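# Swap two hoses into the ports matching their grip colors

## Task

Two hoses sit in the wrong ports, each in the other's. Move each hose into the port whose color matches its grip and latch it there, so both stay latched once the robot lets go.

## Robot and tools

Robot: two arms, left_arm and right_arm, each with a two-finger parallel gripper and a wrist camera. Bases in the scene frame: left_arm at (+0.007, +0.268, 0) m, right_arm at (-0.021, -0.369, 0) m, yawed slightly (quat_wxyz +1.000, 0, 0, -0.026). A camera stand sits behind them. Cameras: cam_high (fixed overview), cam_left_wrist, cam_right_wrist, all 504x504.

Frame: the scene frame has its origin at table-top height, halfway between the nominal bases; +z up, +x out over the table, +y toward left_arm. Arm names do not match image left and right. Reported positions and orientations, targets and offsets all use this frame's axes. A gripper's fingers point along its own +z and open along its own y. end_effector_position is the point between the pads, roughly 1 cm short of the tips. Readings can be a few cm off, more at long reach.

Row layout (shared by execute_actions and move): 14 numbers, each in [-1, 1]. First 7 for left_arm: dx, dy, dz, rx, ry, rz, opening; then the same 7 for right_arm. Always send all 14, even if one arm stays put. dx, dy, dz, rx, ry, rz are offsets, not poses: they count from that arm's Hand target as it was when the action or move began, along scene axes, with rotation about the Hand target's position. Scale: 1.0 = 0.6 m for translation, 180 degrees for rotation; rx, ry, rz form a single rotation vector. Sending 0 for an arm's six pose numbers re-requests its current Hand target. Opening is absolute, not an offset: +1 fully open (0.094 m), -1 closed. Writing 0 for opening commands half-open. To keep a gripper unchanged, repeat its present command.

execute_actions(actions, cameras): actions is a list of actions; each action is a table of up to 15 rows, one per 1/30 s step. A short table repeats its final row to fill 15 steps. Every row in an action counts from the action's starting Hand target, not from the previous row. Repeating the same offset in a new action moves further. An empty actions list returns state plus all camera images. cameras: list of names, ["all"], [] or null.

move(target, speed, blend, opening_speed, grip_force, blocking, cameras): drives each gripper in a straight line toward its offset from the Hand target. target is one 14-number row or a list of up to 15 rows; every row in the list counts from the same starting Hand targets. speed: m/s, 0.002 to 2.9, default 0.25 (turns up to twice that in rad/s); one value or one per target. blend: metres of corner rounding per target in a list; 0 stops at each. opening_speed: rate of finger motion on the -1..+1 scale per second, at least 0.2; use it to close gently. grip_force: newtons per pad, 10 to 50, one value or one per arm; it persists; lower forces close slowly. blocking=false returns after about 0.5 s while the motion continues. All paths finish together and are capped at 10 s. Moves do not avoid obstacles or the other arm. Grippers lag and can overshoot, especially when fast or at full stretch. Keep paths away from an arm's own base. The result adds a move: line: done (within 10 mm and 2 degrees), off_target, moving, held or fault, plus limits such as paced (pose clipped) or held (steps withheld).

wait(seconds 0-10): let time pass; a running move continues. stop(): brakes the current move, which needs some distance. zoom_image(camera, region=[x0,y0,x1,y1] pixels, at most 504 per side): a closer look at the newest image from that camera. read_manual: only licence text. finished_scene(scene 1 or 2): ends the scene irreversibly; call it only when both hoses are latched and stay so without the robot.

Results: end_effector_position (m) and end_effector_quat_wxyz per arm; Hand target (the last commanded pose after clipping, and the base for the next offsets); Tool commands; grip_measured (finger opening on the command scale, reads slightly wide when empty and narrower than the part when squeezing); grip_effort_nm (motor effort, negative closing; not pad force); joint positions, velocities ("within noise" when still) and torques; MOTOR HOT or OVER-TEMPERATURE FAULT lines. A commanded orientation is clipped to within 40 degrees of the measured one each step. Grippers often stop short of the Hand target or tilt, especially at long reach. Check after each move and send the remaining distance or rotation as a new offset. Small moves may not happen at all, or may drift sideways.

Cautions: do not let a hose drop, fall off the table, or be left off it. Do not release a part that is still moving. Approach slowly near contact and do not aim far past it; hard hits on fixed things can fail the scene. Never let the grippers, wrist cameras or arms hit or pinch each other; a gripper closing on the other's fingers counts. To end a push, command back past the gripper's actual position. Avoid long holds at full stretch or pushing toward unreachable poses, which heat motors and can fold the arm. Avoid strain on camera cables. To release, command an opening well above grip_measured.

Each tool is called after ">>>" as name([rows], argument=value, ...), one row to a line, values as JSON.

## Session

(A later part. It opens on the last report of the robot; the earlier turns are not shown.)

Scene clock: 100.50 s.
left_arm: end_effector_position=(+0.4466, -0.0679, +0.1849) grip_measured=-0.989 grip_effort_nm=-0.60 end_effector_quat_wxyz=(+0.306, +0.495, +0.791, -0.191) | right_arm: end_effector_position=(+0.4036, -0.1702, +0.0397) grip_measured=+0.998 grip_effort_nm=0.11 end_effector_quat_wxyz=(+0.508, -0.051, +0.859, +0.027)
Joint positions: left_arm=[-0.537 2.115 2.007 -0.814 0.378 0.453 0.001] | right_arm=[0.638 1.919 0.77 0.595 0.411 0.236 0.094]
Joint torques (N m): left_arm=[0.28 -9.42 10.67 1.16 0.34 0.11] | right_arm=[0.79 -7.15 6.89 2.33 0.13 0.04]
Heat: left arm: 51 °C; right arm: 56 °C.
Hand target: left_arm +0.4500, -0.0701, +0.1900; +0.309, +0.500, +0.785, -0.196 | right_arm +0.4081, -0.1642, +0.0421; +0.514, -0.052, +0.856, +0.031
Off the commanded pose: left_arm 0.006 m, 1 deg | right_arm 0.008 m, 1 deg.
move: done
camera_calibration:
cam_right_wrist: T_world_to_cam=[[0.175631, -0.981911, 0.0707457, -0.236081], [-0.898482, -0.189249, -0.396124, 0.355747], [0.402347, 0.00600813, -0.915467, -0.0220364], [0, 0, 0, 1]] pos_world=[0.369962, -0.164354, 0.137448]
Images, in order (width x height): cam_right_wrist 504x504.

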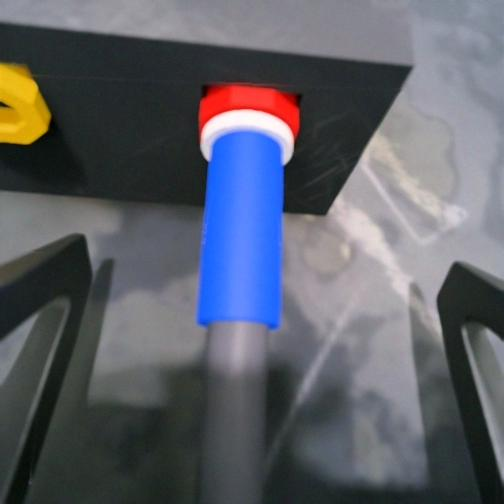

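>>> move([
  [0,0,0,0,0,0,-1,0.0,0.017,0.03,0,0,0,1],
  [0,0,0,0,0,0,-1,0.0,-0.0015,0.003,0,0,0,1],
], speed=0.1, cameras=["cam_right_wrist"])

Scene clock: 102.27 s.
left_arm: end_effector_position=(+0.4466, -0.0679, +0.1849) grip_measured=-0.989 grip_effort_nm=-0.61 end_effector_quat_wxyz=(+0.306, +0.495, +0.791, -0.191) | right_arm: end_effector_position=(+0.4081, -0.1639, +0.0467) grip_measured=+0.998 grip_effort_nm=0.10 end_effector_quat_wxyz=(+0.512, -0.052, +0.857, +0.029)
Joint positions: left_arm=[-0.537 2.115 2.007 -0.814 0.378 0.453 0.001] | right_arm=[0.647 1.919 0.8 0.575 0.418 0.236 0.094]
Joint torques (N m): left_arm=[0.28 -9.4 10.67 1.16 0.34 0.11] | right_arm=[-0.14 -7.91 4.44 2.48 0.07 0.03]
Heat: left arm: 50 °C; right arm: 56 °C.
Hand target: left_arm +0.4500, -0.0701, +0.1900; +0.309, +0.500, +0.785, -0.196 | right_arm +0.4080, -0.1651, +0.0439; +0.514, -0.052, +0.856, +0.031
Off the commanded pose: left_arm 0.006 m, 1 deg | right_arm 0.003 m, 0 deg.
move: done
camera_calibration:
cam_right_wrist: T_world_to_cam=[[0.177127, -0.98168, 0.0702227, -0.231717], [-0.893904, -0.190321, -0.405849, 0.362181], [0.411778, 0.00911454, -0.911238, -0.021082], [0, 0, 0, 1]] pos_world=[0.37348, -0.158349, 0.144052]
Images, in order (width x height): cam_right_wrist 504x504.

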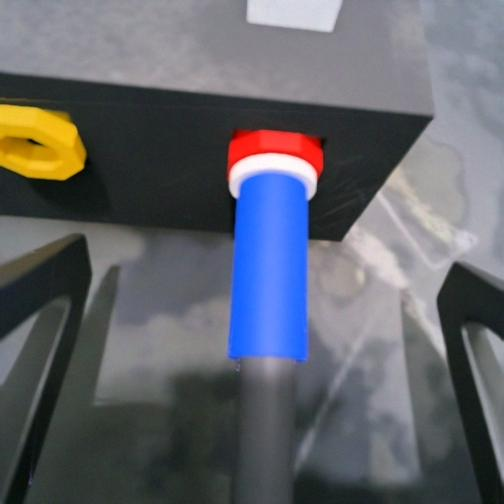

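>>> move(target=[0.0633,-0.1915,-0.0967,0,0,0,-1,0,0,0,0,0,0,-0.78], speed=0.2, opening_speed=1.0, cameras=["cam_left_wrist","cam_right_wrist"])

Scene clock: 104.40 s.
left_arm: end_effector_position=(+0.4847, -0.1854, +0.1317) grip_measured=-0.989 grip_effort_nm=-0.60 end_effector_quat_wxyz=(+0.323, +0.501, +0.778, -0.201) | right_arm: end_effector_position=(+0.4082, -0.1633, +0.0470) grip_measured=-0.652 grip_effort_nm=-1.05 end_effector_quat_wxyz=(+0.513, -0.052, +0.856, +0.031)
Joint positions: left_arm=[-0.679 2.715 2.832 -0.96 0.312 0.347 0.001] | right_arm=[0.646 1.919 0.8 0.577 0.414 0.236 0.016]
Joint torques (N m): left_arm=[-0.1 -12.38 10.19 1.29 0 -0.18] | right_arm=[-0.1 -7.84 4.42 2.46 0.1 0.02]
Heat: left arm: 50 °C; right arm: 56 °C.
Hand target: left_arm +0.4880, -0.1848, +0.1320; +0.309, +0.500, +0.785, -0.196 | right_arm +0.4081, -0.1653, +0.0438; +0.514, -0.052, +0.856, +0.031
Off the commanded pose: left_arm 0.003 m, 2 deg | right_arm 0.004 m, 0 deg.
elbow stopped short (left arm): the move would have taken joint 3 (elbow) straighter than the controller allows.
move: done
camera_calibration:
cam_left_wrist: T_world_to_cam=[[-0.861311, -0.505935, 0.0466311, 0.323791], [-0.507433, 0.851959, -0.129138, 0.430944], [0.0256077, -0.13489, -0.99053, 0.197395], [0, 0, 0, 1]] pos_world=[0.492505, -0.176703, 0.236078]
cam_right_wrist: T_world_to_cam=[[0.179901, -0.981353, 0.0676839, -0.232056], [-0.893176, -0.191791, -0.40676, 0.36199], [0.412156, 0.012723, -0.911024, -0.0204152], [0, 0, 0, 1]] pos_world=[0.373482, -0.158043, 0.144351]
Images, in order (width x height): cam_left_wrist 504x504, cam_right_wrist 504x504.

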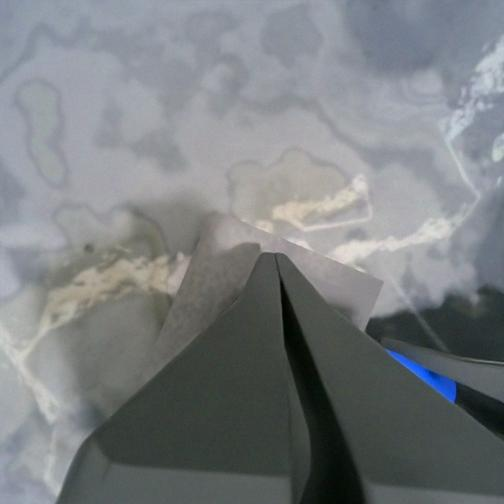

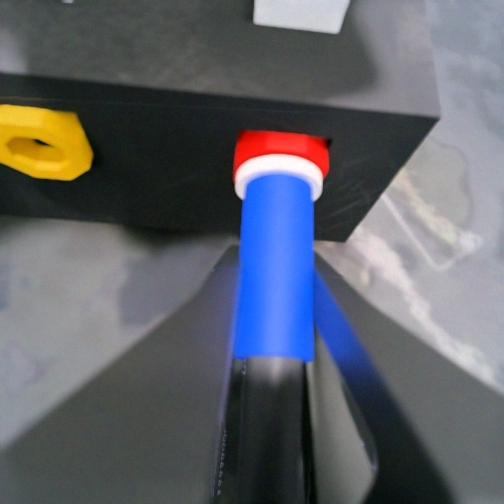

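>>> move(target=[-0.0122,0.0205,-0.01,0,0,0,-1,0,0,0,0,0,0,-0.78], speed=0.1, cameras=["cam_left_wrist"])

Scene clock: 105.60 s.
left_arm: end_effector_position=(+0.4823, -0.1812, +0.1128) grip_measured=-0.989 grip_effort_nm=-0.61 end_effector_quat_wxyz=(+0.306, +0.501, +0.785, -0.200) | right_arm: end_effector_position=(+0.4083, -0.1633, +0.0471) grip_measured=-0.652 grip_effort_nm=-1.05 end_effector_quat_wxyz=(+0.513, -0.052, +0.856, +0.031)
Joint positions: left_arm=[-0.675 2.666 2.679 -0.893 0.316 0.347 0.001] | right_arm=[0.646 1.919 0.8 0.577 0.414 0.236 0.016]
Joint torques (N m): left_arm=[0.49 -17.44 4.59 1.17 0.07 0.06] | right_arm=[-0.16 -7.9 4.53 2.47 0.08 0.03]
Heat: left arm: 51 °C; right arm: 56 °C.
Hand target: left_arm +0.4807, -0.1725, +0.1258; +0.309, +0.500, +0.785, -0.196 | right_arm +0.4081, -0.1652, +0.0439; +0.514, -0.052, +0.856, +0.031
Off the commanded pose: left_arm 0.016 m, 1 deg | right_arm 0.004 m, 0 deg.
move: off_target (left_arm)
camera_calibration:
cam_left_wrist: T_world_to_cam=[[-0.859247, -0.50773, 0.0624841, 0.32166], [-0.511539, 0.853903, -0.0957982, 0.422294], [-0.00471572, -0.114277, -0.993438, 0.197979], [0, 0, 0, 1]] pos_world=[0.493339, -0.174657, 0.217036]
Images, in order (width x height): cam_left_wrist 504x504.

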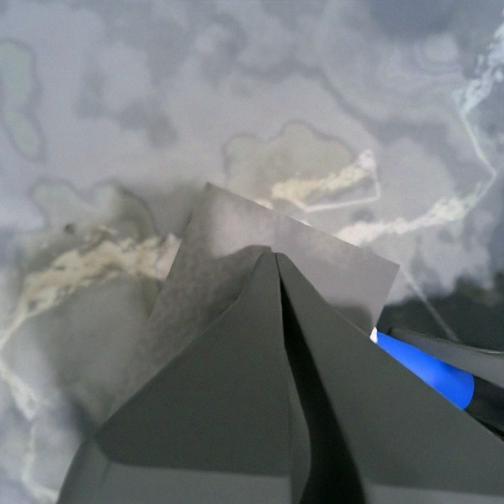

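>>> move([
  [-0.0045,0.0375,0.0567,0,0,0,-1,0,0,0,0,0,0,-0.78],
  [-0.0045,0.0075,0.0333,0,0,0,-1,0,0,0,0,0,0,-0.78],
], speed=0.1, cameras=["cam_left_wrist"])

Scene clock: 107.97 s.
left_arm: end_effector_position=(+0.4726, -0.1639, +0.1173) grip_measured=-0.989 grip_effort_nm=-0.60 end_effector_quat_wxyz=(+0.278, +0.505, +0.794, -0.194) | right_arm: end_effector_position=(+0.4083, -0.1633, +0.0471) grip_measured=-0.652 grip_effort_nm=-1.05 end_effector_quat_wxyz=(+0.513, -0.052, +0.856, +0.031)
Joint positions: left_arm=[-0.662 2.62 2.646 -0.971 0.319 0.367 0.001] | right_arm=[0.646 1.919 0.8 0.577 0.414 0.236 0.016]
Joint torques (N m): left_arm=[-0.35 -15.82 9.81 1.42 0.07 -0.16] | right_arm=[-0.13 -7.92 4.46 2.47 0.09 0.02]
Heat: left arm: 52 °C; right arm: 55 °C.
Hand target: left_arm +0.4780, -0.1681, +0.1459; +0.309, +0.500, +0.785, -0.196 | right_arm +0.4081, -0.1652, +0.0439; +0.514, -0.052, +0.856, +0.031
Off the commanded pose: left_arm 0.029 m, 4 deg | right_arm 0.004 m, 0 deg.
move: off_target (left_arm)
camera_calibration:
cam_left_wrist: T_world_to_cam=[[-0.858527, -0.507157, 0.0756499, 0.319957], [-0.510727, 0.858903, -0.0379875, 0.396677], [-0.0457103, -0.0712497, -0.996411, 0.231158], [0, 0, 0, 1]] pos_world=[0.487852, -0.161969, 0.221192]
Images, in order (width x height): cam_left_wrist 504x504.

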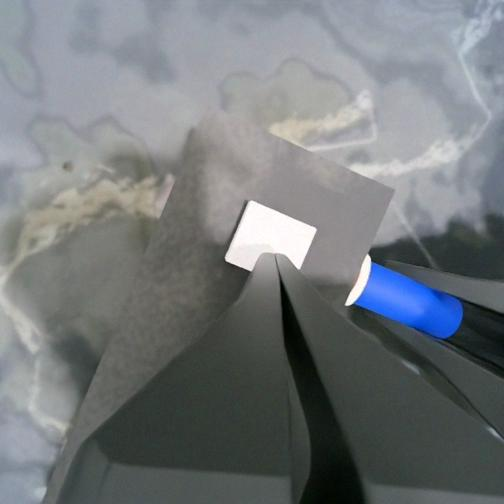

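>>> move(target=[0.0033,-0.0157,-0.0667,0,0,0,-1,0,0,0,0,0,0,-0.78], speed=0.1, cameras=["cam_left_wrist"])

Scene clock: 109.57 s.
left_arm: end_effector_position=(+0.4909, -0.1785, +0.1086) grip_measured=-0.989 grip_effort_nm=-0.60 end_effector_quat_wxyz=(+0.327, +0.500, +0.778, -0.194) | right_arm: end_effector_position=(+0.4083, -0.1633, +0.0471) grip_measured=-0.652 grip_effort_nm=-1.05 end_effector_quat_wxyz=(+0.513, -0.052, +0.856, +0.031)
Joint positions: left_arm=[-0.666 2.603 2.516 -0.753 0.304 0.359 0.001] | right_arm=[0.646 1.919 0.8 0.577 0.414 0.236 0.016]
Joint torques (N m): left_arm=[-1.06 -15.23 5.09 1.11 0.12 -0.18] | right_arm=[-0.23 -7.87 4.51 2.46 0.08 0.03]
Heat: left arm: 52 °C; right arm: 55 °C.
Hand target: left_arm +0.4799, -0.1775, +0.1059; +0.309, +0.500, +0.785, -0.196 | right_arm +0.4081, -0.1652, +0.0439; +0.514, -0.052, +0.856, +0.031
Off the commanded pose: left_arm 0.011 m, 2 deg | right_arm 0.004 m, 0 deg.
move: off_target (left_arm)
camera_calibration:
cam_left_wrist: T_world_to_cam=[[-0.857495, -0.513516, 0.0316901, 0.332129], [-0.512914, 0.848418, -0.130787, 0.427458], [0.0402746, -0.128403, -0.990904, 0.169261], [0, 0, 0, 1]] pos_world=[0.497231, -0.170376, 0.213102]
Images, in order (width x height): cam_left_wrist 504x504.

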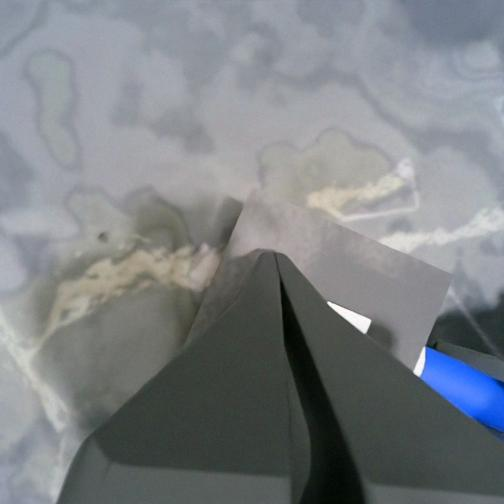

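>>> move([
  [-0.018,0.0292,0.0735,0,0,0,-1,0,0,0,0,0,0,-0.78],
  [-0.018,0.0067,-0.005,0,0,0,-1,0,0,0,0,0,0,-0.78],
], speed=0.1, cameras=["cam_left_wrist"])

Scene clock: 112.13 s.
left_arm: end_effector_position=(+0.4740, -0.1603, +0.1063) grip_measured=-0.989 grip_effort_nm=-0.60 end_effector_quat_wxyz=(+0.300, +0.497, +0.791, -0.190) | right_arm: end_effector_position=(+0.4083, -0.1633, +0.0471) grip_measured=-0.652 grip_effort_nm=-1.05 end_effector_quat_wxyz=(+0.513, -0.052, +0.856, +0.031)
Joint positions: left_arm=[-0.661 2.495 2.341 -0.746 0.303 0.356 0.001] | right_arm=[0.646 1.919 0.8 0.577 0.414 0.236 0.016]
Joint torques (N m): left_arm=[-2.22 -13.29 4.26 1.89 0.11 -0.19] | right_arm=[-0.13 -7.91 4.44 2.47 0.07 0.05]
Heat: left arm: 53 °C; right arm: 55 °C.
Hand target: left_arm +0.4691, -0.1734, +0.1029; +0.309, +0.500, +0.785, -0.196 | right_arm +0.4081, -0.1652, +0.0439; +0.514, -0.052, +0.856, +0.031
Off the commanded pose: left_arm 0.014 m, 1 deg | right_arm 0.004 m, 0 deg.
move: off_target (left_arm)
camera_calibration:
cam_left_wrist: T_world_to_cam=[[-0.85063, -0.522985, 0.053995, 0.319934], [-0.525723, 0.847372, -0.0746794, 0.402968], [-0.00669761, -0.0919109, -0.995745, 0.198666], [0, 0, 0, 1]] pos_world=[0.485325, -0.155883, 0.210639]
Images, in order (width x height): cam_left_wrist 504x504.

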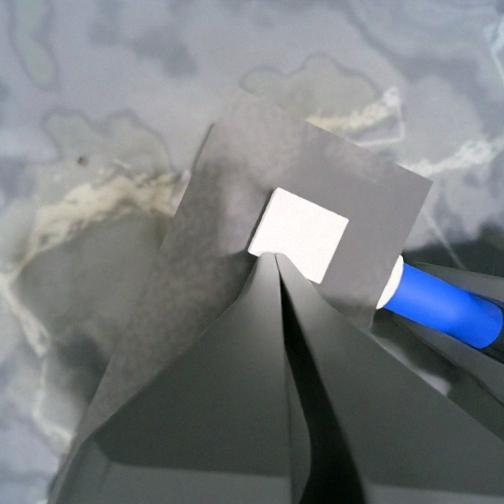

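>>> move([
  [-0.0035,0.014,0.087,0,0,0,-1,0,0,0,0,0,0,-0.78],
  [-0.0035,-0.0127,0.07,0,0,0,-1,0,0,0,0,0,0,-0.78],
  [-0.0035,-0.0077,-0.005,0,0,0,-1,0,0,0,0,0,0,-0.78],
], speed=0.1, cameras=["cam_left_wrist"])

Scene clock: 115.53 s.
left_arm: end_effector_position=(+0.4628, -0.1854, +0.1047) grip_measured=-0.989 grip_effort_nm=-0.60 end_effector_quat_wxyz=(+0.308, +0.508, +0.775, -0.213) | right_arm: end_effector_position=(+0.4083, -0.1633, +0.0471) grip_measured=-0.652 grip_effort_nm=-1.05 end_effector_quat_wxyz=(+0.513, -0.052, +0.856, +0.031)
Joint positions: left_arm=[-0.694 2.514 2.344 -0.695 0.334 0.342 0.001] | right_arm=[0.646 1.919 0.8 0.577 0.414 0.236 0.016]
Joint torques (N m): left_arm=[0.12 -14.38 4.36 1.46 -0.28 -0.11] | right_arm=[-0.12 -7.94 4.45 2.46 0.08 0.04]
Heat: left arm: 53 °C; right arm: 54 °C.
Hand target: left_arm +0.4670, -0.1782, +0.1000; +0.309, +0.500, +0.785, -0.196 | right_arm +0.4081, -0.1652, +0.0439; +0.514, -0.052, +0.856, +0.031
Off the commanded pose: left_arm 0.010 m, 2 deg | right_arm 0.004 m, 0 deg.
move: done
camera_calibration:
cam_left_wrist: T_world_to_cam=[[-0.87292, -0.482332, 0.0732584, 0.313215], [-0.487799, 0.865363, -0.114892, 0.408259], [-0.00797917, -0.136027, -0.990673, 0.18651], [0, 0, 0, 1]] pos_world=[0.474048, -0.176848, 0.20873]
Images, in order (width x height): cam_left_wrist 504x504.

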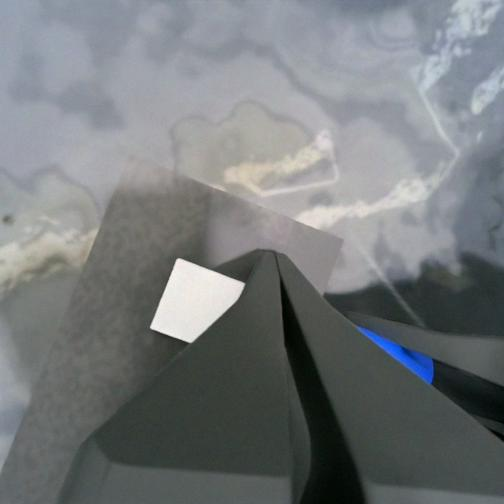

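>>> move([
  [0.0375,0.0353,0.0833,0,0,0,-1,0,0,0,0,0,0,-0.78],
  [0.0375,0.0087,0.075,0,0,0,-1,0,0,0,0,0,0,-0.78],
], speed=0.1, cameras=["cam_left_wrist"])

Scene clock: 118.10 s.
left_arm: end_effector_position=(+0.4834, -0.1695, +0.1380) grip_measured=-0.989 grip_effort_nm=-0.60 end_effector_quat_wxyz=(+0.308, +0.501, +0.784, -0.200) | right_arm: end_effector_position=(+0.4083, -0.1633, +0.0471) grip_measured=-0.652 grip_effort_nm=-1.05 end_effector_quat_wxyz=(+0.513, -0.052, +0.856, +0.031)
Joint positions: left_arm=[-0.657 2.69 2.83 -1.02 0.325 0.362 0.001] | right_arm=[0.646 1.919 0.8 0.577 0.414 0.236 0.016]
Joint torques (N m): left_arm=[-0.34 -12.53 10.3 1.49 0.01 -0.17] | right_arm=[-0.17 -7.87 4.46 2.48 0.08 0.03]
Heat: left arm: 53 °C; right arm: 54 °C.
Hand target: left_arm +0.4895, -0.1728, +0.1449; +0.309, +0.500, +0.785, -0.196 | right_arm +0.4081, -0.1652, +0.0439; +0.514, -0.052, +0.856, +0.031
Off the commanded pose: left_arm 0.010 m, 0 deg | right_arm 0.004 m, 0 deg.
elbow stopped short (left arm): the move would have taken joint 3 (elbow) straighter than the controller allows.
move: done
camera_calibration:
cam_left_wrist: T_world_to_cam=[[-0.859172, -0.508298, 0.0587969, 0.327329], [-0.511687, 0.853349, -0.0998579, 0.415777], [0.000583353, -0.115881, -0.993263, 0.221463], [0, 0, 0, 1]] pos_world=[0.49385, -0.162759, 0.242244]
Images, in order (width x height): cam_left_wrist 504x504.

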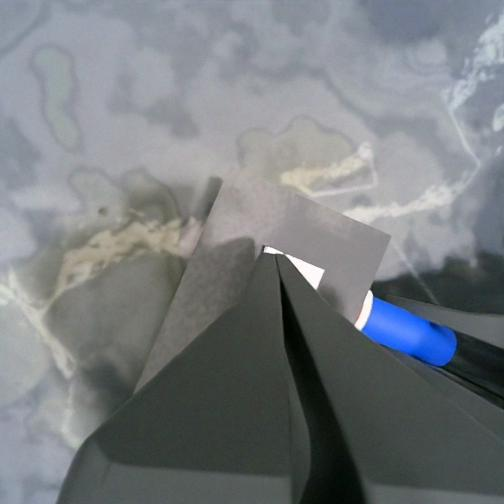

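>>> move(target=[-0.0235,0.008,-0.0833,0,0,0,-1,0,0,0,0,0,0,-0.78], speed=0.1, cameras=["cam_left_wrist"])

Scene clock: 120.03 s.
left_arm: end_effector_position=(+0.4890, -0.1705, +0.1085) grip_measured=-0.989 grip_effort_nm=-0.60 end_effector_quat_wxyz=(+0.339, +0.498, +0.774, -0.196) | right_arm: end_effector_position=(+0.4061, -0.1636, +0.0453) grip_measured=-0.652 grip_effort_nm=-1.05 end_effector_quat_wxyz=(+0.512, -0.053, +0.857, +0.029)
Joint positions: left_arm=[-0.657 2.51 2.325 -0.631 0.311 0.362 0.001] | right_arm=[0.65 1.919 0.793 0.581 0.419 0.236 0.016]
Joint torques (N m): left_arm=[-1.11 -13.78 5.03 1.01 0.09 -0.13] | right_arm=[-0.5 -7.75 5.11 2.41 0.03 0.05]
Heat: left arm: 53 °C; right arm: 54 °C.
Hand target: left_arm +0.4755, -0.1680, +0.0948; +0.309, +0.500, +0.785, -0.196 | right_arm +0.4081, -0.1651, +0.0439; +0.514, -0.052, +0.856, +0.031
Off the commanded pose: left_arm 0.019 m, 4 deg | right_arm 0.003 m, 0 deg.
move: off_target (left_arm)
camera_calibration:
cam_left_wrist: T_world_to_cam=[[-0.85646, -0.515591, 0.0253178, 0.334403], [-0.51289, 0.844367, -0.154882, 0.421549], [0.0584782, -0.145635, -0.987609, 0.158061], [0, 0, 0, 1]] pos_world=[0.493368, -0.160507, 0.212926]
Images, in order (width x height): cam_left_wrist 504x504.

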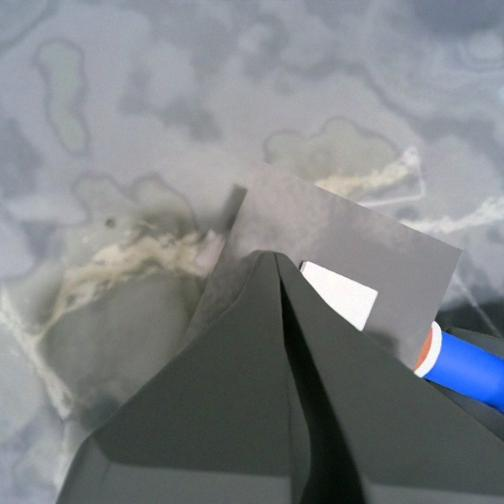

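>>> wait(seconds=0.1, cameras=["cam_high","cam_right_wrist"])

>>> zoom_image(camera="cam_high", region=[120, 150, 300, 290])

Scene clock: 120.83 s.
left_arm: end_effector_position=(+0.4890, -0.1705, +0.1085) grip_measured=-0.989 grip_effort_nm=-0.60 end_effector_quat_wxyz=(+0.339, +0.498, +0.774, -0.196) | right_arm: end_effector_position=(+0.4061, -0.1636, +0.0453) grip_measured=-0.652 grip_effort_nm=-1.05 end_effector_quat_wxyz=(+0.512, -0.053, +0.857, +0.029)
Joint positions: left_arm=[-0.657 2.51 2.325 -0.631 0.311 0.362 0.001] | right_arm=[0.65 1.919 0.793 0.581 0.419 0.236 0.016]
Joint torques (N m): left_arm=[-1.14 -13.78 5.04 1 0.11 -0.12] | right_arm=[-0.46 -7.76 5.09 2.43 0.02 0.04]
Heat: left arm: 53 °C; right arm: 54 °C.
Hand target: left_arm +0.4755, -0.1680, +0.0948; +0.309, +0.500, +0.785, -0.196 | right_arm +0.4081, -0.1651, +0.0439; +0.514, -0.052, +0.856, +0.031
Tool commands: left_gripper/opening=-1.0 right_gripper/opening=-0.78
Off the commanded pose: left_arm 0.019 m, 4 deg | right_arm 0.003 m, 0 deg.
wait: 0.10 s; at rest from the start
camera_calibration:
cam_right_wrist: T_world_to_cam=[[0.179259, -0.981198, 0.071528, -0.231775], [-0.893846, -0.19281, -0.404801, 0.359337], [0.410981, 0.00862926, -0.911603, -0.0212657], [0, 0, 0, 1]] pos_world=[0.371479, -0.15795, 0.142652]
Images, in order (width x height): cam_high 504x504, cam_right_wrist 504x504.

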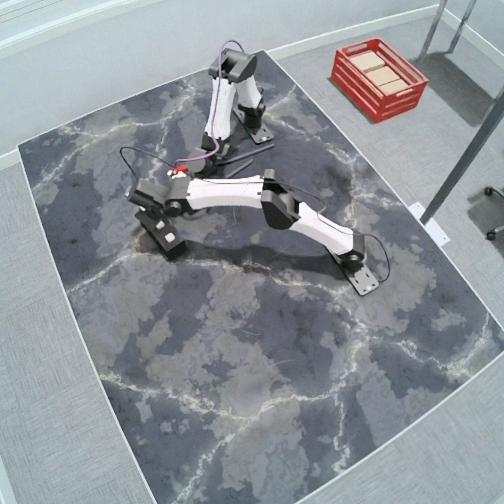

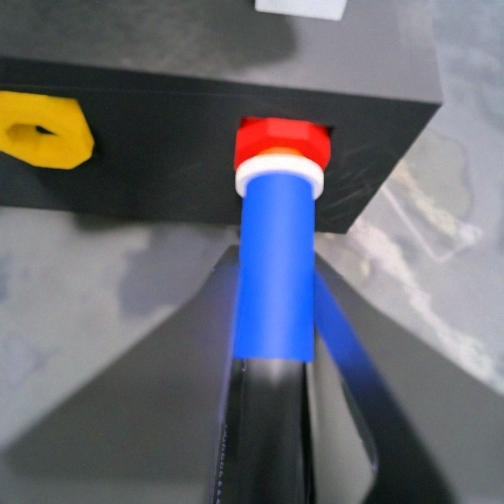

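Scaled by 2.800 from the camera's 504x504 image, which has a finer 720x720 frame.

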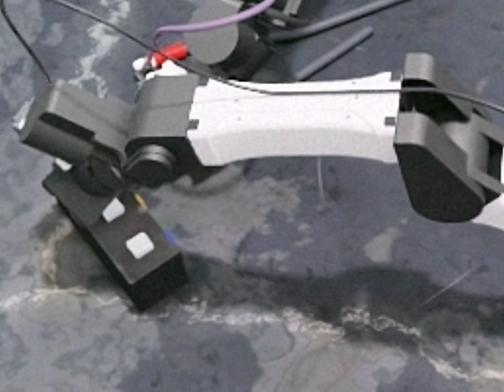

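>>> move(target=[0,0,0,0,0,0,-1,-0.083,-0.012,0.003,0,0,0,-0.78], speed=0.08, cameras=["cam_left_wrist","cam_right_wrist"])

Scene clock: 122.07 s.
left_arm: end_effector_position=(+0.4898, -0.1692, +0.1069) grip_measured=-0.989 grip_effort_nm=-0.60 end_effector_quat_wxyz=(+0.338, +0.497, +0.776, -0.192) | right_arm: end_effector_position=(+0.3595, -0.1719, +0.0330) grip_measured=-0.652 grip_effort_nm=-1.05 end_effector_quat_wxyz=(+0.502, -0.063, +0.862, +0.024)
Joint positions: left_arm=[-0.657 2.51 2.322 -0.631 0.302 0.362 0.001] | right_arm=[0.712 1.832 0.62 0.625 0.464 0.264 0.016]
Joint torques (N m): left_arm=[-1.13 -13.76 5.31 1.01 0.2 -0.13] | right_arm=[0.64 -10.51 3.78 2.22 0.27 0.22]
Heat: left arm: 53 °C; right arm: 54 °C.
Hand target: left_arm +0.4755, -0.1680, +0.0949; +0.309, +0.500, +0.785, -0.196 | right_arm +0.3583, -0.1724, +0.0456; +0.514, -0.053, +0.856, +0.031
Off the commanded pose: left_arm 0.019 m, 4 deg | right_arm 0.013 m, 2 deg.
move: off_target (left_arm, right_arm)
camera_calibration:
cam_left_wrist: T_world_to_cam=[[-0.853352, -0.520932, 0.0205133, 0.333852], [-0.517784, 0.842298, -0.149777, 0.42219], [0.0607455, -0.138434, -0.988507, 0.156847], [0, 0, 0, 1]] pos_world=[0.493969, -0.159983, 0.211431]
cam_right_wrist: T_world_to_cam=[[0.192055, -0.977587, 0.0862458, -0.235196], [-0.900288, -0.210484, -0.381022, 0.309692], [0.390635, -0.00446877, -0.920535, -0.00785566], [0, 0, 0, 1]] pos_world=[0.327051, -0.164775, 0.131053]
Images, in order (width x height): cam_left_wrist 504x504, cam_right_wrist 504x504.

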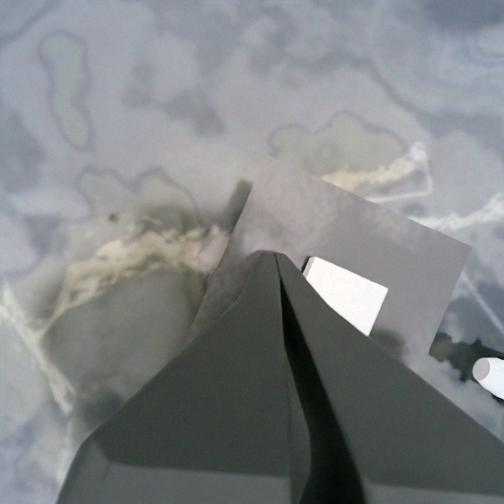

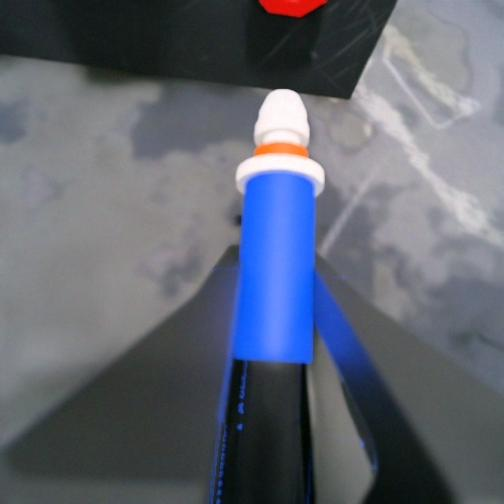

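>>> move([
  [-0.0092,0.0633,0.1583,0,0,0,-1,-0.0472,-0.006,0.074,0,0,0,-0.78],
  [-0.1925,0.5133,0.2085,-0.0604,-0.0282,0,-1,-0.0472,0.1873,0.0657,0,0,0,-0.78],
], speed=0.2, cameras=["cam_high","cam_right_wrist"])

Scene clock: 126.27 s.
left_arm: end_effector_position=(+0.3671, +0.1421, +0.2106) grip_measured=-0.989 grip_effort_nm=-0.60 end_effector_quat_wxyz=(+0.381, +0.470, +0.758, -0.243) | right_arm: end_effector_position=(+0.3232, -0.0684, +0.0760) grip_measured=-0.652 grip_effort_nm=-1.05 end_effector_quat_wxyz=(+0.503, -0.067, +0.861, +0.022)
Joint positions: left_arm=[0.002 1.529 1.289 -0.798 0.814 0.877 0.001] | right_arm=[1.02 1.839 0.921 0.209 0.711 0.476 0.016]
Joint torques (N m): left_arm=[-0.12 -8.25 6.68 0.87 0.59 0.12] | right_arm=[0.51 -7.31 9.17 2.01 0.41 0.23]
Heat: left arm: 54 °C; right arm: 53 °C.
Hand target: left_arm +0.3600, +0.1399, +0.2201; +0.389, +0.477, +0.748, -0.247 | right_arm +0.3300, -0.0600, +0.0851; +0.514, -0.052, +0.856, +0.031
Off the commanded pose: left_arm 0.012 m, 2 deg | right_arm 0.014 m, 2 deg.
move: off_target (left_arm, right_arm)
camera_calibration:
cam_right_wrist: T_world_to_cam=[[0.197124, -0.975908, 0.0935208, -0.132814], [-0.897787, -0.218017, -0.382685, 0.313963], [0.393855, -0.00852534, -0.919133, 0.044921], [0, 0, 0, 1]] pos_world=[0.29036, -0.0607826, 0.173858]
Images, in order (width x height): cam_high 504x504, cam_right_wrist 504x504.

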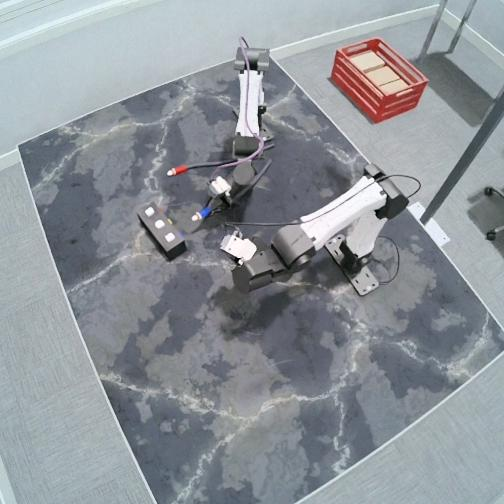

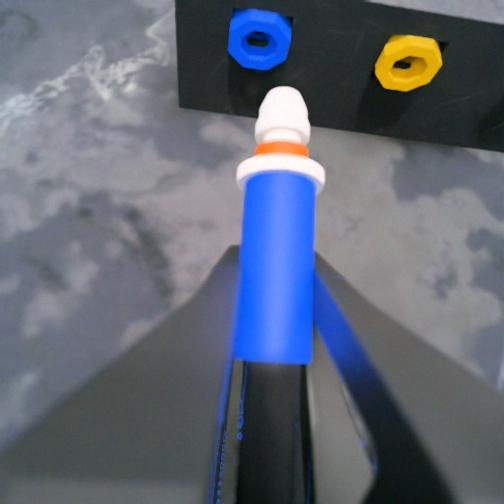

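>>> move(target=[0,0,0,0,0,0,-1,0.0417,0.0075,-0.0668,0,0,0,-0.78], speed=0.1, cameras=["cam_right_wrist"])

Scene clock: 128.23 s.
left_arm: end_effector_position=(+0.3669, +0.1420, +0.2106) grip_measured=-0.989 grip_effort_nm=-0.60 end_effector_quat_wxyz=(+0.381, +0.470, +0.758, -0.243) | right_arm: end_effector_position=(+0.3451, -0.0654, +0.0367) grip_measured=-0.652 grip_effort_nm=-1.04 end_effector_quat_wxyz=(+0.501, -0.061, +0.863, +0.017)
Joint positions: left_arm=[0.002 1.529 1.289 -0.799 0.815 0.878 0.001] | right_arm=[0.979 1.999 0.948 0.352 0.69 0.456 0.016]
Joint torques (N m): left_arm=[-0.12 -8.25 6.68 0.87 0.57 0.13] | right_arm=[-0.13 -7.87 8.46 2.27 0.22 0.02]
Heat: left arm: 53 °C; right arm: 53 °C.
Hand target: left_arm +0.3600, +0.1399, +0.2201; +0.389, +0.477, +0.748, -0.247 | right_arm +0.3549, -0.0555, +0.0449; +0.514, -0.053, +0.856, +0.031
Off the commanded pose: left_arm 0.012 m, 2 deg | right_arm 0.016 m, 3 deg.
move: off_target (left_arm, right_arm)
camera_calibration:
cam_right_wrist: T_world_to_cam=[[0.182121, -0.978608, 0.0956952, -0.125619], [-0.902536, -0.204995, -0.37869, 0.321574], [0.390206, -0.017401, -0.920563, 0.000934637], [0, 0, 0, 1]] pos_world=[0.312745, -0.0569943, 0.134658]
Images, in order (width x height): cam_right_wrist 504x504.

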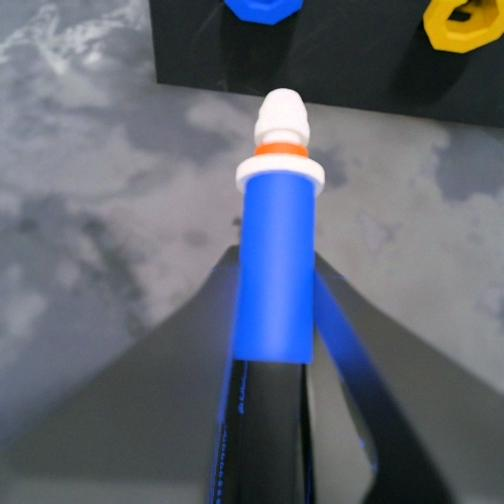

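>>> move(target=[0,0,0,0,0,0,-1,0.015,0.0142,0.0202,0.001,-0.0083,0,-0.78], speed=0.1, cameras=["cam_right_wrist"])

Scene clock: 129.23 s.
left_arm: end_effector_position=(+0.3669, +0.1420, +0.2106) grip_measured=-0.989 grip_effort_nm=-0.60 end_effector_quat_wxyz=(+0.381, +0.470, +0.758, -0.243) | right_arm: end_effector_position=(+0.3542, -0.0533, +0.0497) grip_measured=-0.652 grip_effort_nm=-1.05 end_effector_quat_wxyz=(+0.513, -0.061, +0.856, +0.026)
Joint positions: left_arm=[0.002 1.529 1.289 -0.799 0.815 0.878 0.001] | right_arm=[0.979 2.009 0.999 0.352 0.69 0.435 0.016]
Joint torques (N m): left_arm=[-0.13 -8.25 6.68 0.87 0.57 0.13] | right_arm=[-0.21 -8.12 8.69 2.21 0.32 0.03]
Heat: left arm: 53 °C; right arm: 53 °C.
Hand target: left_arm +0.3600, +0.1399, +0.2201; +0.389, +0.477, +0.748, -0.247 | right_arm +0.3639, -0.0469, +0.0571; +0.525, -0.052, +0.849, +0.032
Off the commanded pose: left_arm 0.012 m, 2 deg | right_arm 0.014 m, 2 deg.
move: off_target (left_arm, right_arm)
camera_calibration:
cam_right_wrist: T_world_to_cam=[[0.189292, -0.978204, 0.0853531, -0.118683], [-0.889922, -0.207644, -0.406108, 0.333898], [0.414979, 0.000915537, -0.90983, 0.00124542], [0, 0, 0, 1]] pos_world=[0.319092, -0.0467655, 0.146862]
Images, in order (width x height): cam_right_wrist 504x504.

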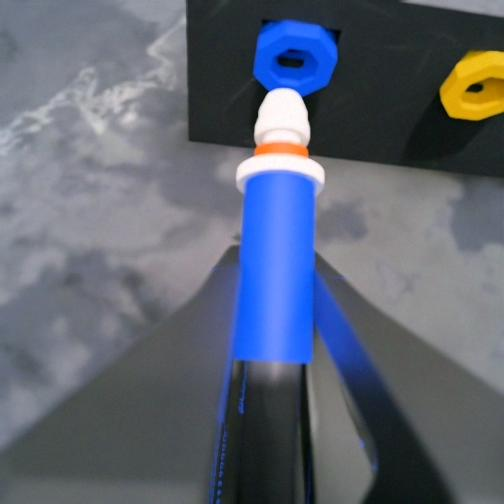

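>>> zoom_image(camera="cam_right_wrist", region=[230, 0, 350, 120])

Scaled by 4.200 from the camera's 504x504 image, which has a finer 720x720 frame.

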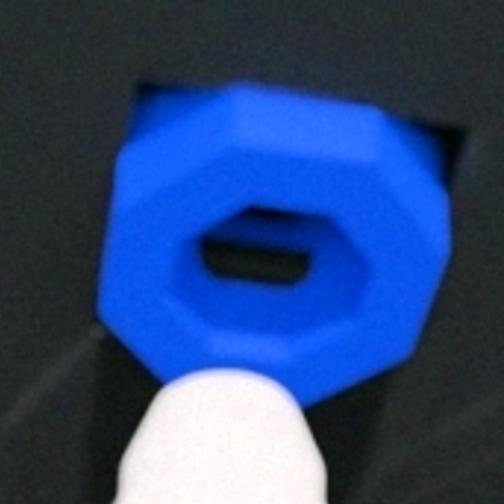

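>>> move(target=[0,0,0,0,0,0,-1,0.02,-0.0025,0,0,0,0,-0.78], speed=0.08, cameras=["cam_right_wrist"])

Scene clock: 130.63 s.
left_arm: end_effector_position=(+0.3669, +0.1420, +0.2106) grip_measured=-0.989 grip_effort_nm=-0.60 end_effector_quat_wxyz=(+0.381, +0.470, +0.758, -0.243) | right_arm: end_effector_position=(+0.3662, -0.0578, +0.0489) grip_measured=-0.652 grip_effort_nm=-1.05 end_effector_quat_wxyz=(+0.513, -0.059, +0.856, +0.019)
Joint positions: left_arm=[0.002 1.529 1.289 -0.799 0.815 0.878 0.001] | right_arm=[0.95 2.027 1.022 0.352 0.679 0.416 0.016]
Joint torques (N m): left_arm=[-0.12 -8.25 6.69 0.87 0.57 0.13] | right_arm=[-0.12 -8.28 8.8 2.29 0.2 0]
Heat: left arm: 53 °C; right arm: 52 °C.
Hand target: left_arm +0.3600, +0.1399, +0.2201; +0.389, +0.477, +0.748, -0.247 | right_arm +0.3760, -0.0485, +0.0570; +0.525, -0.052, +0.849, +0.032
Off the commanded pose: left_arm 0.012 m, 2 deg | right_arm 0.016 m, 2 deg.
move: off_target (left_arm, right_arm)
camera_calibration:
cam_right_wrist: T_world_to_cam=[[0.178871, -0.979414, 0.0935585, -0.121949], [-0.892082, -0.201555, -0.404432, 0.344384], [0.414963, -0.0111205, -0.90977, -0.005191], [0, 0, 0, 1]] pos_world=[0.331186, -0.0500836, 0.145967]
Images, in order (width x height): cam_right_wrist 504x504.

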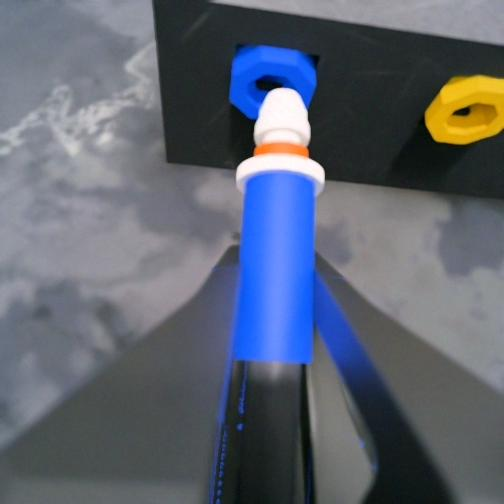

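>>> move([
  [0,0,0,0,0,0,-1,-0.06,-0.0008,0,0,0,0,-0.78],
  [0,0,0,0,0,0,-1,0.0233,0.0095,0,0,0,0,-0.78],
], speed=0.06, cameras=["cam_right_wrist"])

Scene clock: 133.43 s.
left_arm: end_effector_position=(+0.3669, +0.1420, +0.2106) grip_measured=-0.989 grip_effort_nm=-0.60 end_effector_quat_wxyz=(+0.381, +0.470, +0.758, -0.243) | right_arm: end_effector_position=(+0.3724, -0.0498, +0.0456) grip_measured=-0.652 grip_effort_nm=-1.05 end_effector_quat_wxyz=(+0.510, -0.066, +0.858, +0.018)
Joint positions: left_arm=[0.002 1.529 1.289 -0.799 0.815 0.878 0.001] | right_arm=[0.948 2.061 1.07 0.333 0.668 0.404 0.016]
Joint torques (N m): left_arm=[-0.12 -8.25 6.69 0.87 0.58 0.13] | right_arm=[-1.51 -8.43 9.76 2.35 0.14 -0.02]
Heat: left arm: 52 °C; right arm: 53 °C.
Hand target: left_arm +0.3600, +0.1399, +0.2201; +0.389, +0.477, +0.748, -0.247 | right_arm +0.3899, -0.0427, +0.0570; +0.525, -0.052, +0.849, +0.032
Off the commanded pose: left_arm 0.012 m, 2 deg | right_arm 0.022 m, 3 deg.
move: off_target (left_arm, right_arm)
camera_calibration:
cam_right_wrist: T_world_to_cam=[[0.190782, -0.976245, 0.102707, -0.119585], [-0.892702, -0.216062, -0.395475, 0.349363], [0.408271, -0.0162378, -0.912716, -0.00830183], [0, 0, 0, 1]] pos_world=[0.338081, -0.0413946, 0.142869]
Images, in order (width x height): cam_right_wrist 504x504.

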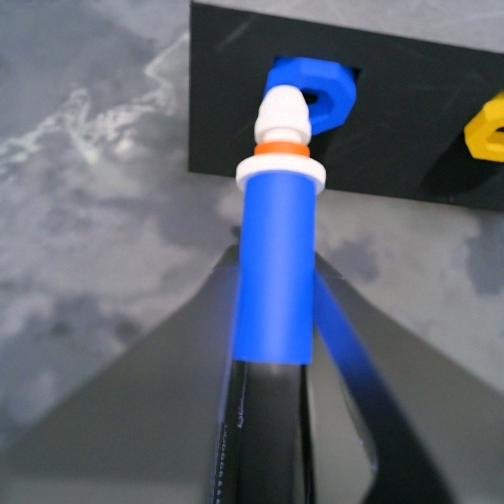

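>>> move([
  [0,0,0,0,0,0,-1,-0.0832,-0.0147,0.0033,0,0,0,-0.78],
  [0,0,0,0,0,0,-1,-0.025,-0.0077,0.0033,0,0,0,-0.78],
], speed=0.06, cameras=["cam_right_wrist"])

Scene clock: 136.13 s.
left_arm: end_effector_position=(+0.3669, +0.1420, +0.2106) grip_measured=-0.989 grip_effort_nm=-0.60 end_effector_quat_wxyz=(+0.381, +0.470, +0.758, -0.243) | right_arm: end_effector_position=(+0.3665, -0.0554, +0.0528) grip_measured=-0.652 grip_effort_nm=-1.05 end_effector_quat_wxyz=(+0.516, -0.057, +0.854, +0.022)
Joint positions: left_arm=[0.002 1.529 1.289 -0.799 0.815 0.878 0.001] | right_arm=[0.954 2.023 1.03 0.349 0.682 0.419 0.016]
Joint torques (N m): left_arm=[-0.1 -8.25 6.69 0.86 0.57 0.13] | right_arm=[-0.16 -8.32 8.55 2.22 0.18 0.01]
Heat: left arm: 52 °C; right arm: 53 °C.
Hand target: left_arm +0.3600, +0.1399, +0.2201; +0.389, +0.477, +0.748, -0.247 | right_arm +0.3748, -0.0473, +0.0589; +0.525, -0.052, +0.849, +0.032
Off the commanded pose: left_arm 0.012 m, 2 deg | right_arm 0.013 m, 2 deg.
move: off_target (left_arm, right_arm)
camera_calibration:
cam_right_wrist: T_world_to_cam=[[0.177795, -0.980147, 0.0877506, -0.119395], [-0.889679, -0.198209, -0.411321, 0.346452], [0.420548, -0.00493918, -0.907257, -0.0036533], [0, 0, 0, 1]] pos_world=[0.330995, -0.048373, 0.149666]
Images, in order (width x height): cam_right_wrist 504x504.

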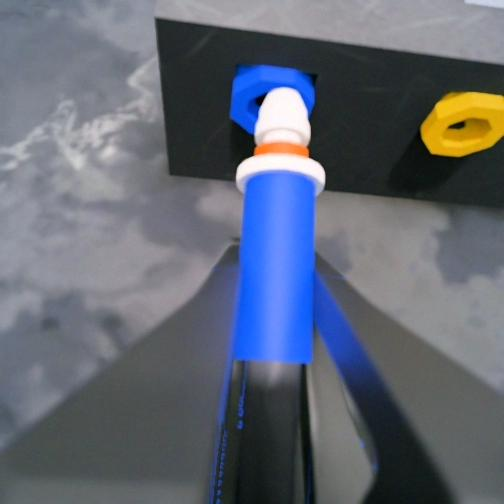

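>>> zoom_image(camera="cam_right_wrist", region=[210, 40, 340, 170])

Scaled by 3.877 from the camera's 504x504 image, which has a finer 720x720 frame.

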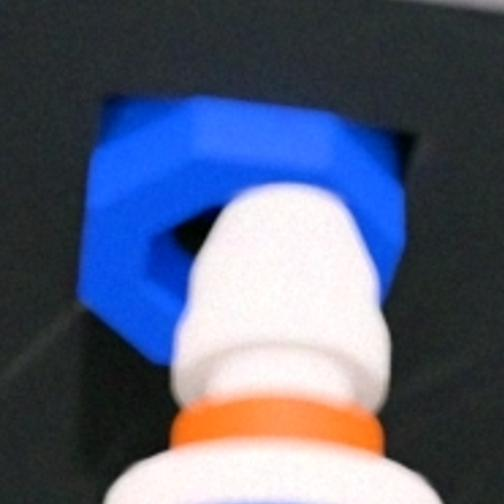

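>>> move([
  [0,0,0,0,0,0,-1,-0.066,-0.007,-0.0048,0,0,0,-0.78],
  [0,0,0,0,0,0,-1,0.05,0.0075,-0.0098,0,0,0,-0.78],
], speed=0.09, cameras=["cam_right_wrist"])

Scene clock: 139.93 s.
left_arm: end_effector_position=(+0.3669, +0.1420, +0.2106) grip_measured=-0.989 grip_effort_nm=-0.60 end_effector_quat_wxyz=(+0.381, +0.470, +0.758, -0.243) | right_arm: end_effector_position=(+0.3842, -0.0536, +0.0430) grip_measured=-0.652 grip_effort_nm=-1.05 end_effector_quat_wxyz=(+0.509, -0.063, +0.858, +0.011)
Joint positions: left_arm=[0.002 1.529 1.289 -0.799 0.815 0.878 0.001] | right_arm=[0.923 2.086 1.099 0.331 0.662 0.39 0.016]
Joint torques (N m): left_arm=[-0.12 -8.27 6.68 0.87 0.57 0.13] | right_arm=[-1.85 -7.77 10.55 2.52 -0.03 -0.1]
Heat: left arm: 51 °C; right arm: 53 °C.
Hand target: left_arm +0.3600, +0.1399, +0.2201; +0.389, +0.477, +0.748, -0.247 | right_arm +0.4050, -0.0429, +0.0533; +0.525, -0.052, +0.849, +0.032
Off the commanded pose: left_arm 0.012 m, 2 deg | right_arm 0.025 m, 3 deg.
move: off_target (left_arm, right_arm)
camera_calibration:
cam_right_wrist: T_world_to_cam=[[0.177818, -0.977801, 0.110847, -0.120726], [-0.895775, -0.207467, -0.393122, 0.359581], [0.407392, -0.0293895, -0.91278, -0.015959], [0, 0, 0, 1]] pos_world=[0.350072, -0.0439138, 0.140174]
Images, in order (width x height): cam_right_wrist 504x504.

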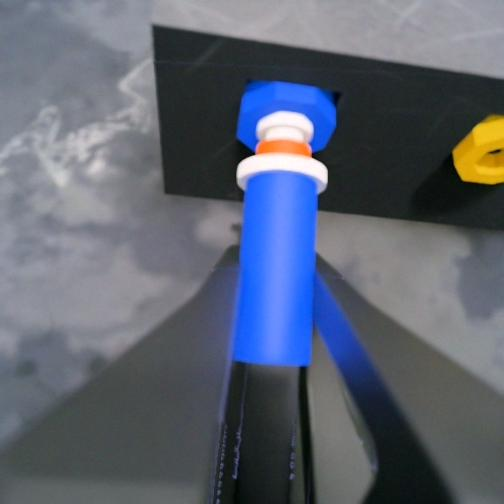

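>>> move(target=[0,0,0,0,0,0,-1,0.035,0.0085,0.003,0,0,0,-0.78], speed=0.06, cameras=["cam_right_wrist"])

Scene clock: 141.07 s.
left_arm: end_effector_position=(+0.3669, +0.1420, +0.2106) grip_measured=-0.989 grip_effort_nm=-0.60 end_effector_quat_wxyz=(+0.381, +0.470, +0.758, -0.243) | right_arm: end_effector_position=(+0.3854, -0.0537, +0.0416) grip_measured=-0.652 grip_effort_nm=-1.05 end_effector_quat_wxyz=(+0.495, -0.075, +0.865, -0.010)
Joint positions: left_arm=[0.002 1.529 1.289 -0.799 0.815 0.878 0.001] | right_arm=[0.923 2.092 1.143 0.242 0.669 0.38 0.016]
Joint torques (N m): left_arm=[-0.13 -8.24 6.71 0.87 0.58 0.13] | right_arm=[-4.21 -6.01 12.52 3.18 -0.32 -0.2]
Heat: left arm: 51 °C; right arm: 53 °C.
Hand target: left_arm +0.3600, +0.1399, +0.2201; +0.389, +0.477, +0.748, -0.247 | right_arm +0.4260, -0.0378, +0.0549; +0.525, -0.052, +0.849, +0.032
Off the commanded pose: left_arm 0.012 m, 2 deg | right_arm 0.046 m, 7 deg.
move: off_target (left_arm, right_arm)
camera_calibration:
cam_right_wrist: T_world_to_cam=[[0.18101, -0.971248, 0.154635, -0.12354], [-0.90636, -0.225776, -0.357123, 0.361636], [0.381768, -0.0755122, -0.921169, -0.00994142], [0, 0, 0, 1]] pos_world=[0.35393, -0.03909, 0.139094]
Images, in order (width x height): cam_right_wrist 504x504.

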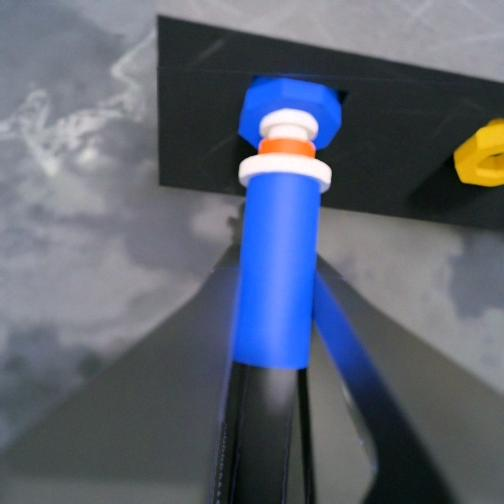

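>>> move([
  [0,0,0,0,0,0,-1,-0.0517,-0.0095,0.0035,0.0012,-0.0097,0,-0.78],
  [0,0,0,0,0,0,-1,0.0,-0.0037,0.0085,0.0024,-0.0193,0,-0.78],
], speed=0.06, cameras=["cam_right_wrist"])

Scene clock: 143.27 s.
left_arm: end_effector_position=(+0.3669, +0.1420, +0.2106) grip_measured=-0.989 grip_effort_nm=-0.60 end_effector_quat_wxyz=(+0.381, +0.470, +0.758, -0.243) | right_arm: end_effector_position=(+0.3857, -0.0537, +0.0422) grip_measured=-0.652 grip_effort_nm=-1.04 end_effector_quat_wxyz=(+0.514, -0.078, +0.854, -0.009)
Joint positions: left_arm=[0.002 1.529 1.289 -0.799 0.815 0.878 0.001] | right_arm=[0.927 2.099 1.109 0.333 0.686 0.347 0.016]
Joint torques (N m): left_arm=[-0.1 -8.24 6.69 0.87 0.57 0.13] | right_arm=[-4.37 -6.54 11.51 3.5 -0.24 -0.26]
Heat: left arm: 51 °C; right arm: 53 °C.
Hand target: left_arm +0.3600, +0.1399, +0.2201; +0.389, +0.477, +0.748, -0.247 | right_arm +0.4260, -0.0400, +0.0600; +0.551, -0.051, +0.832, +0.033
Off the commanded pose: left_arm 0.012 m, 2 deg | right_arm 0.046 m, 8 deg.
move: off_target (left_arm, right_arm)
camera_calibration:
cam_right_wrist: T_world_to_cam=[[0.181447, -0.970221, 0.16046, -0.124123], [-0.888816, -0.23162, -0.395421, 0.356696], [0.420812, -0.0708716, -0.904375, -0.0250443], [0, 0, 0, 1]] pos_world=[0.350098, -0.0395838, 0.138312]
Images, in order (width x height): cam_right_wrist 504x504.

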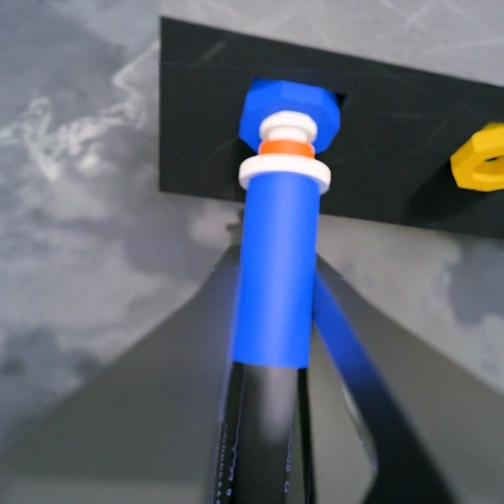

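>>> zoom_image(camera="cam_right_wrist", region=[210, 50, 370, 210])

Scaled by 3.150 from the camera's 504x504 image, which has a finer 720x720 frame.

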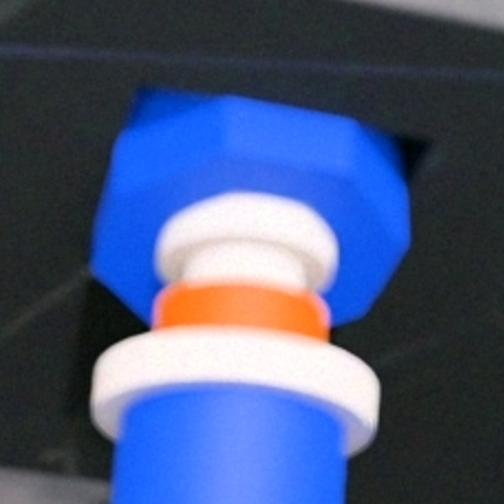

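>>> move(target=[0,0,0,0,0,0,-1,0.05,0.004,0.005,0.0012,-0.0097,0,-0.85], speed=0.08, cameras=["cam_right_wrist"])

Scene clock: 144.93 s.
left_arm: end_effector_position=(+0.3669, +0.1420, +0.2106) grip_measured=-0.989 grip_effort_nm=-0.60 end_effector_quat_wxyz=(+0.381, +0.470, +0.758, -0.243) | right_arm: end_effector_position=(+0.3991, -0.0533, +0.0369) grip_measured=-0.663 grip_effort_nm=-1.03 end_effector_quat_wxyz=(+0.515, -0.092, +0.852, -0.021)
Joint positions: left_arm=[0.002 1.529 1.289 -0.799 0.815 0.878 0.001] | right_arm=[0.905 2.143 1.148 0.351 0.677 0.29 0.016]
Joint torques (N m): left_arm=[-0.12 -8.25 6.68 0.87 0.57 0.13] | right_arm=[-6.05 -6.63 13.91 3.71 -0.44 -0.17]
Heat: left arm: 51 °C; right arm: 52 °C.
Hand target: left_arm +0.3600, +0.1399, +0.2201; +0.389, +0.477, +0.748, -0.247 | right_arm +0.4560, -0.0377, +0.0632; +0.564, -0.050, +0.824, +0.034
Off the commanded pose: left_arm 0.012 m, 2 deg | right_arm 0.065 m, 10 deg.
move: off_target (left_arm, right_arm)
camera_calibration:
cam_right_wrist: T_world_to_cam=[[0.191605, -0.961623, 0.19639, -0.130271], [-0.882995, -0.256253, -0.393261, 0.362871], [0.428494, -0.0980604, -0.898208, -0.0402416], [0, 0, 0, 1]] pos_world=[0.362617, -0.0362304, 0.132142]
Images, in order (width x height): cam_right_wrist 504x504.

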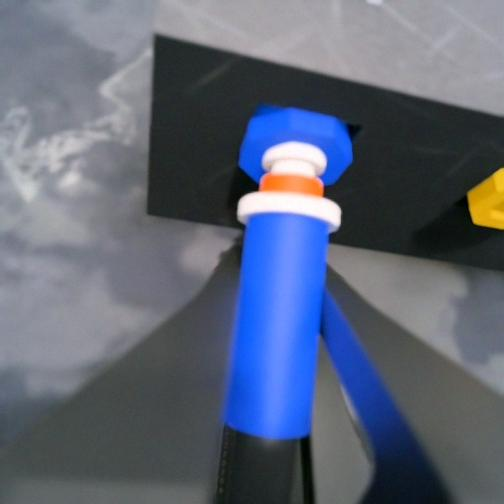

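>>> move(target=[0,0,0,0,0,0,-1,-0.145,-0.0163,-0.017,-0.0039,0.0314,0,-0.85], speed=0.1, cameras=["cam_right_wrist"])

Scene clock: 147.03 s.
left_arm: end_effector_position=(+0.3669, +0.1420, +0.2106) grip_measured=-0.989 grip_effort_nm=-0.60 end_effector_quat_wxyz=(+0.381, +0.470, +0.758, -0.243) | right_arm: end_effector_position=(+0.3702, -0.0459, +0.0346) grip_measured=-0.664 grip_effort_nm=-1.05 end_effector_quat_wxyz=(+0.510, -0.067, +0.857, +0.020)
Joint positions: left_arm=[0.002 1.529 1.289 -0.799 0.815 0.878 0.001] | right_arm=[0.957 2.094 1.064 0.372 0.672 0.411 0.016]
Joint torques (N m): left_arm=[-0.1 -8.25 6.68 0.87 0.57 0.13] | right_arm=[0.53 -14 4.26 2.02 0.34 0.21]
Heat: left arm: 50 °C; right arm: 53 °C.
Hand target: left_arm +0.3600, +0.1399, +0.2201; +0.389, +0.477, +0.748, -0.247 | right_arm +0.3689, -0.0474, +0.0529; +0.522, -0.052, +0.851, +0.032
Off the commanded pose: left_arm 0.012 m, 2 deg | right_arm 0.019 m, 3 deg.
move: off_target (left_arm, right_arm)
camera_calibration:
cam_right_wrist: T_world_to_cam=[[0.193973, -0.976013, 0.0988568, -0.115215], [-0.89148, -0.217432, -0.397476, 0.343372], [0.409437, -0.0110291, -0.912272, -0.0176531], [0, 0, 0, 1]] pos_world=[0.335685, -0.0379865, 0.131767]
Images, in order (width x height): cam_right_wrist 504x504.

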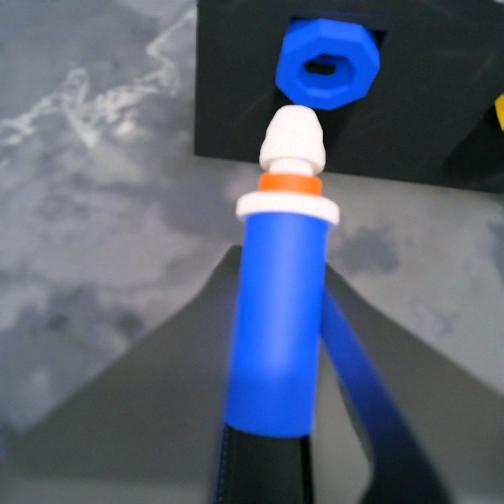

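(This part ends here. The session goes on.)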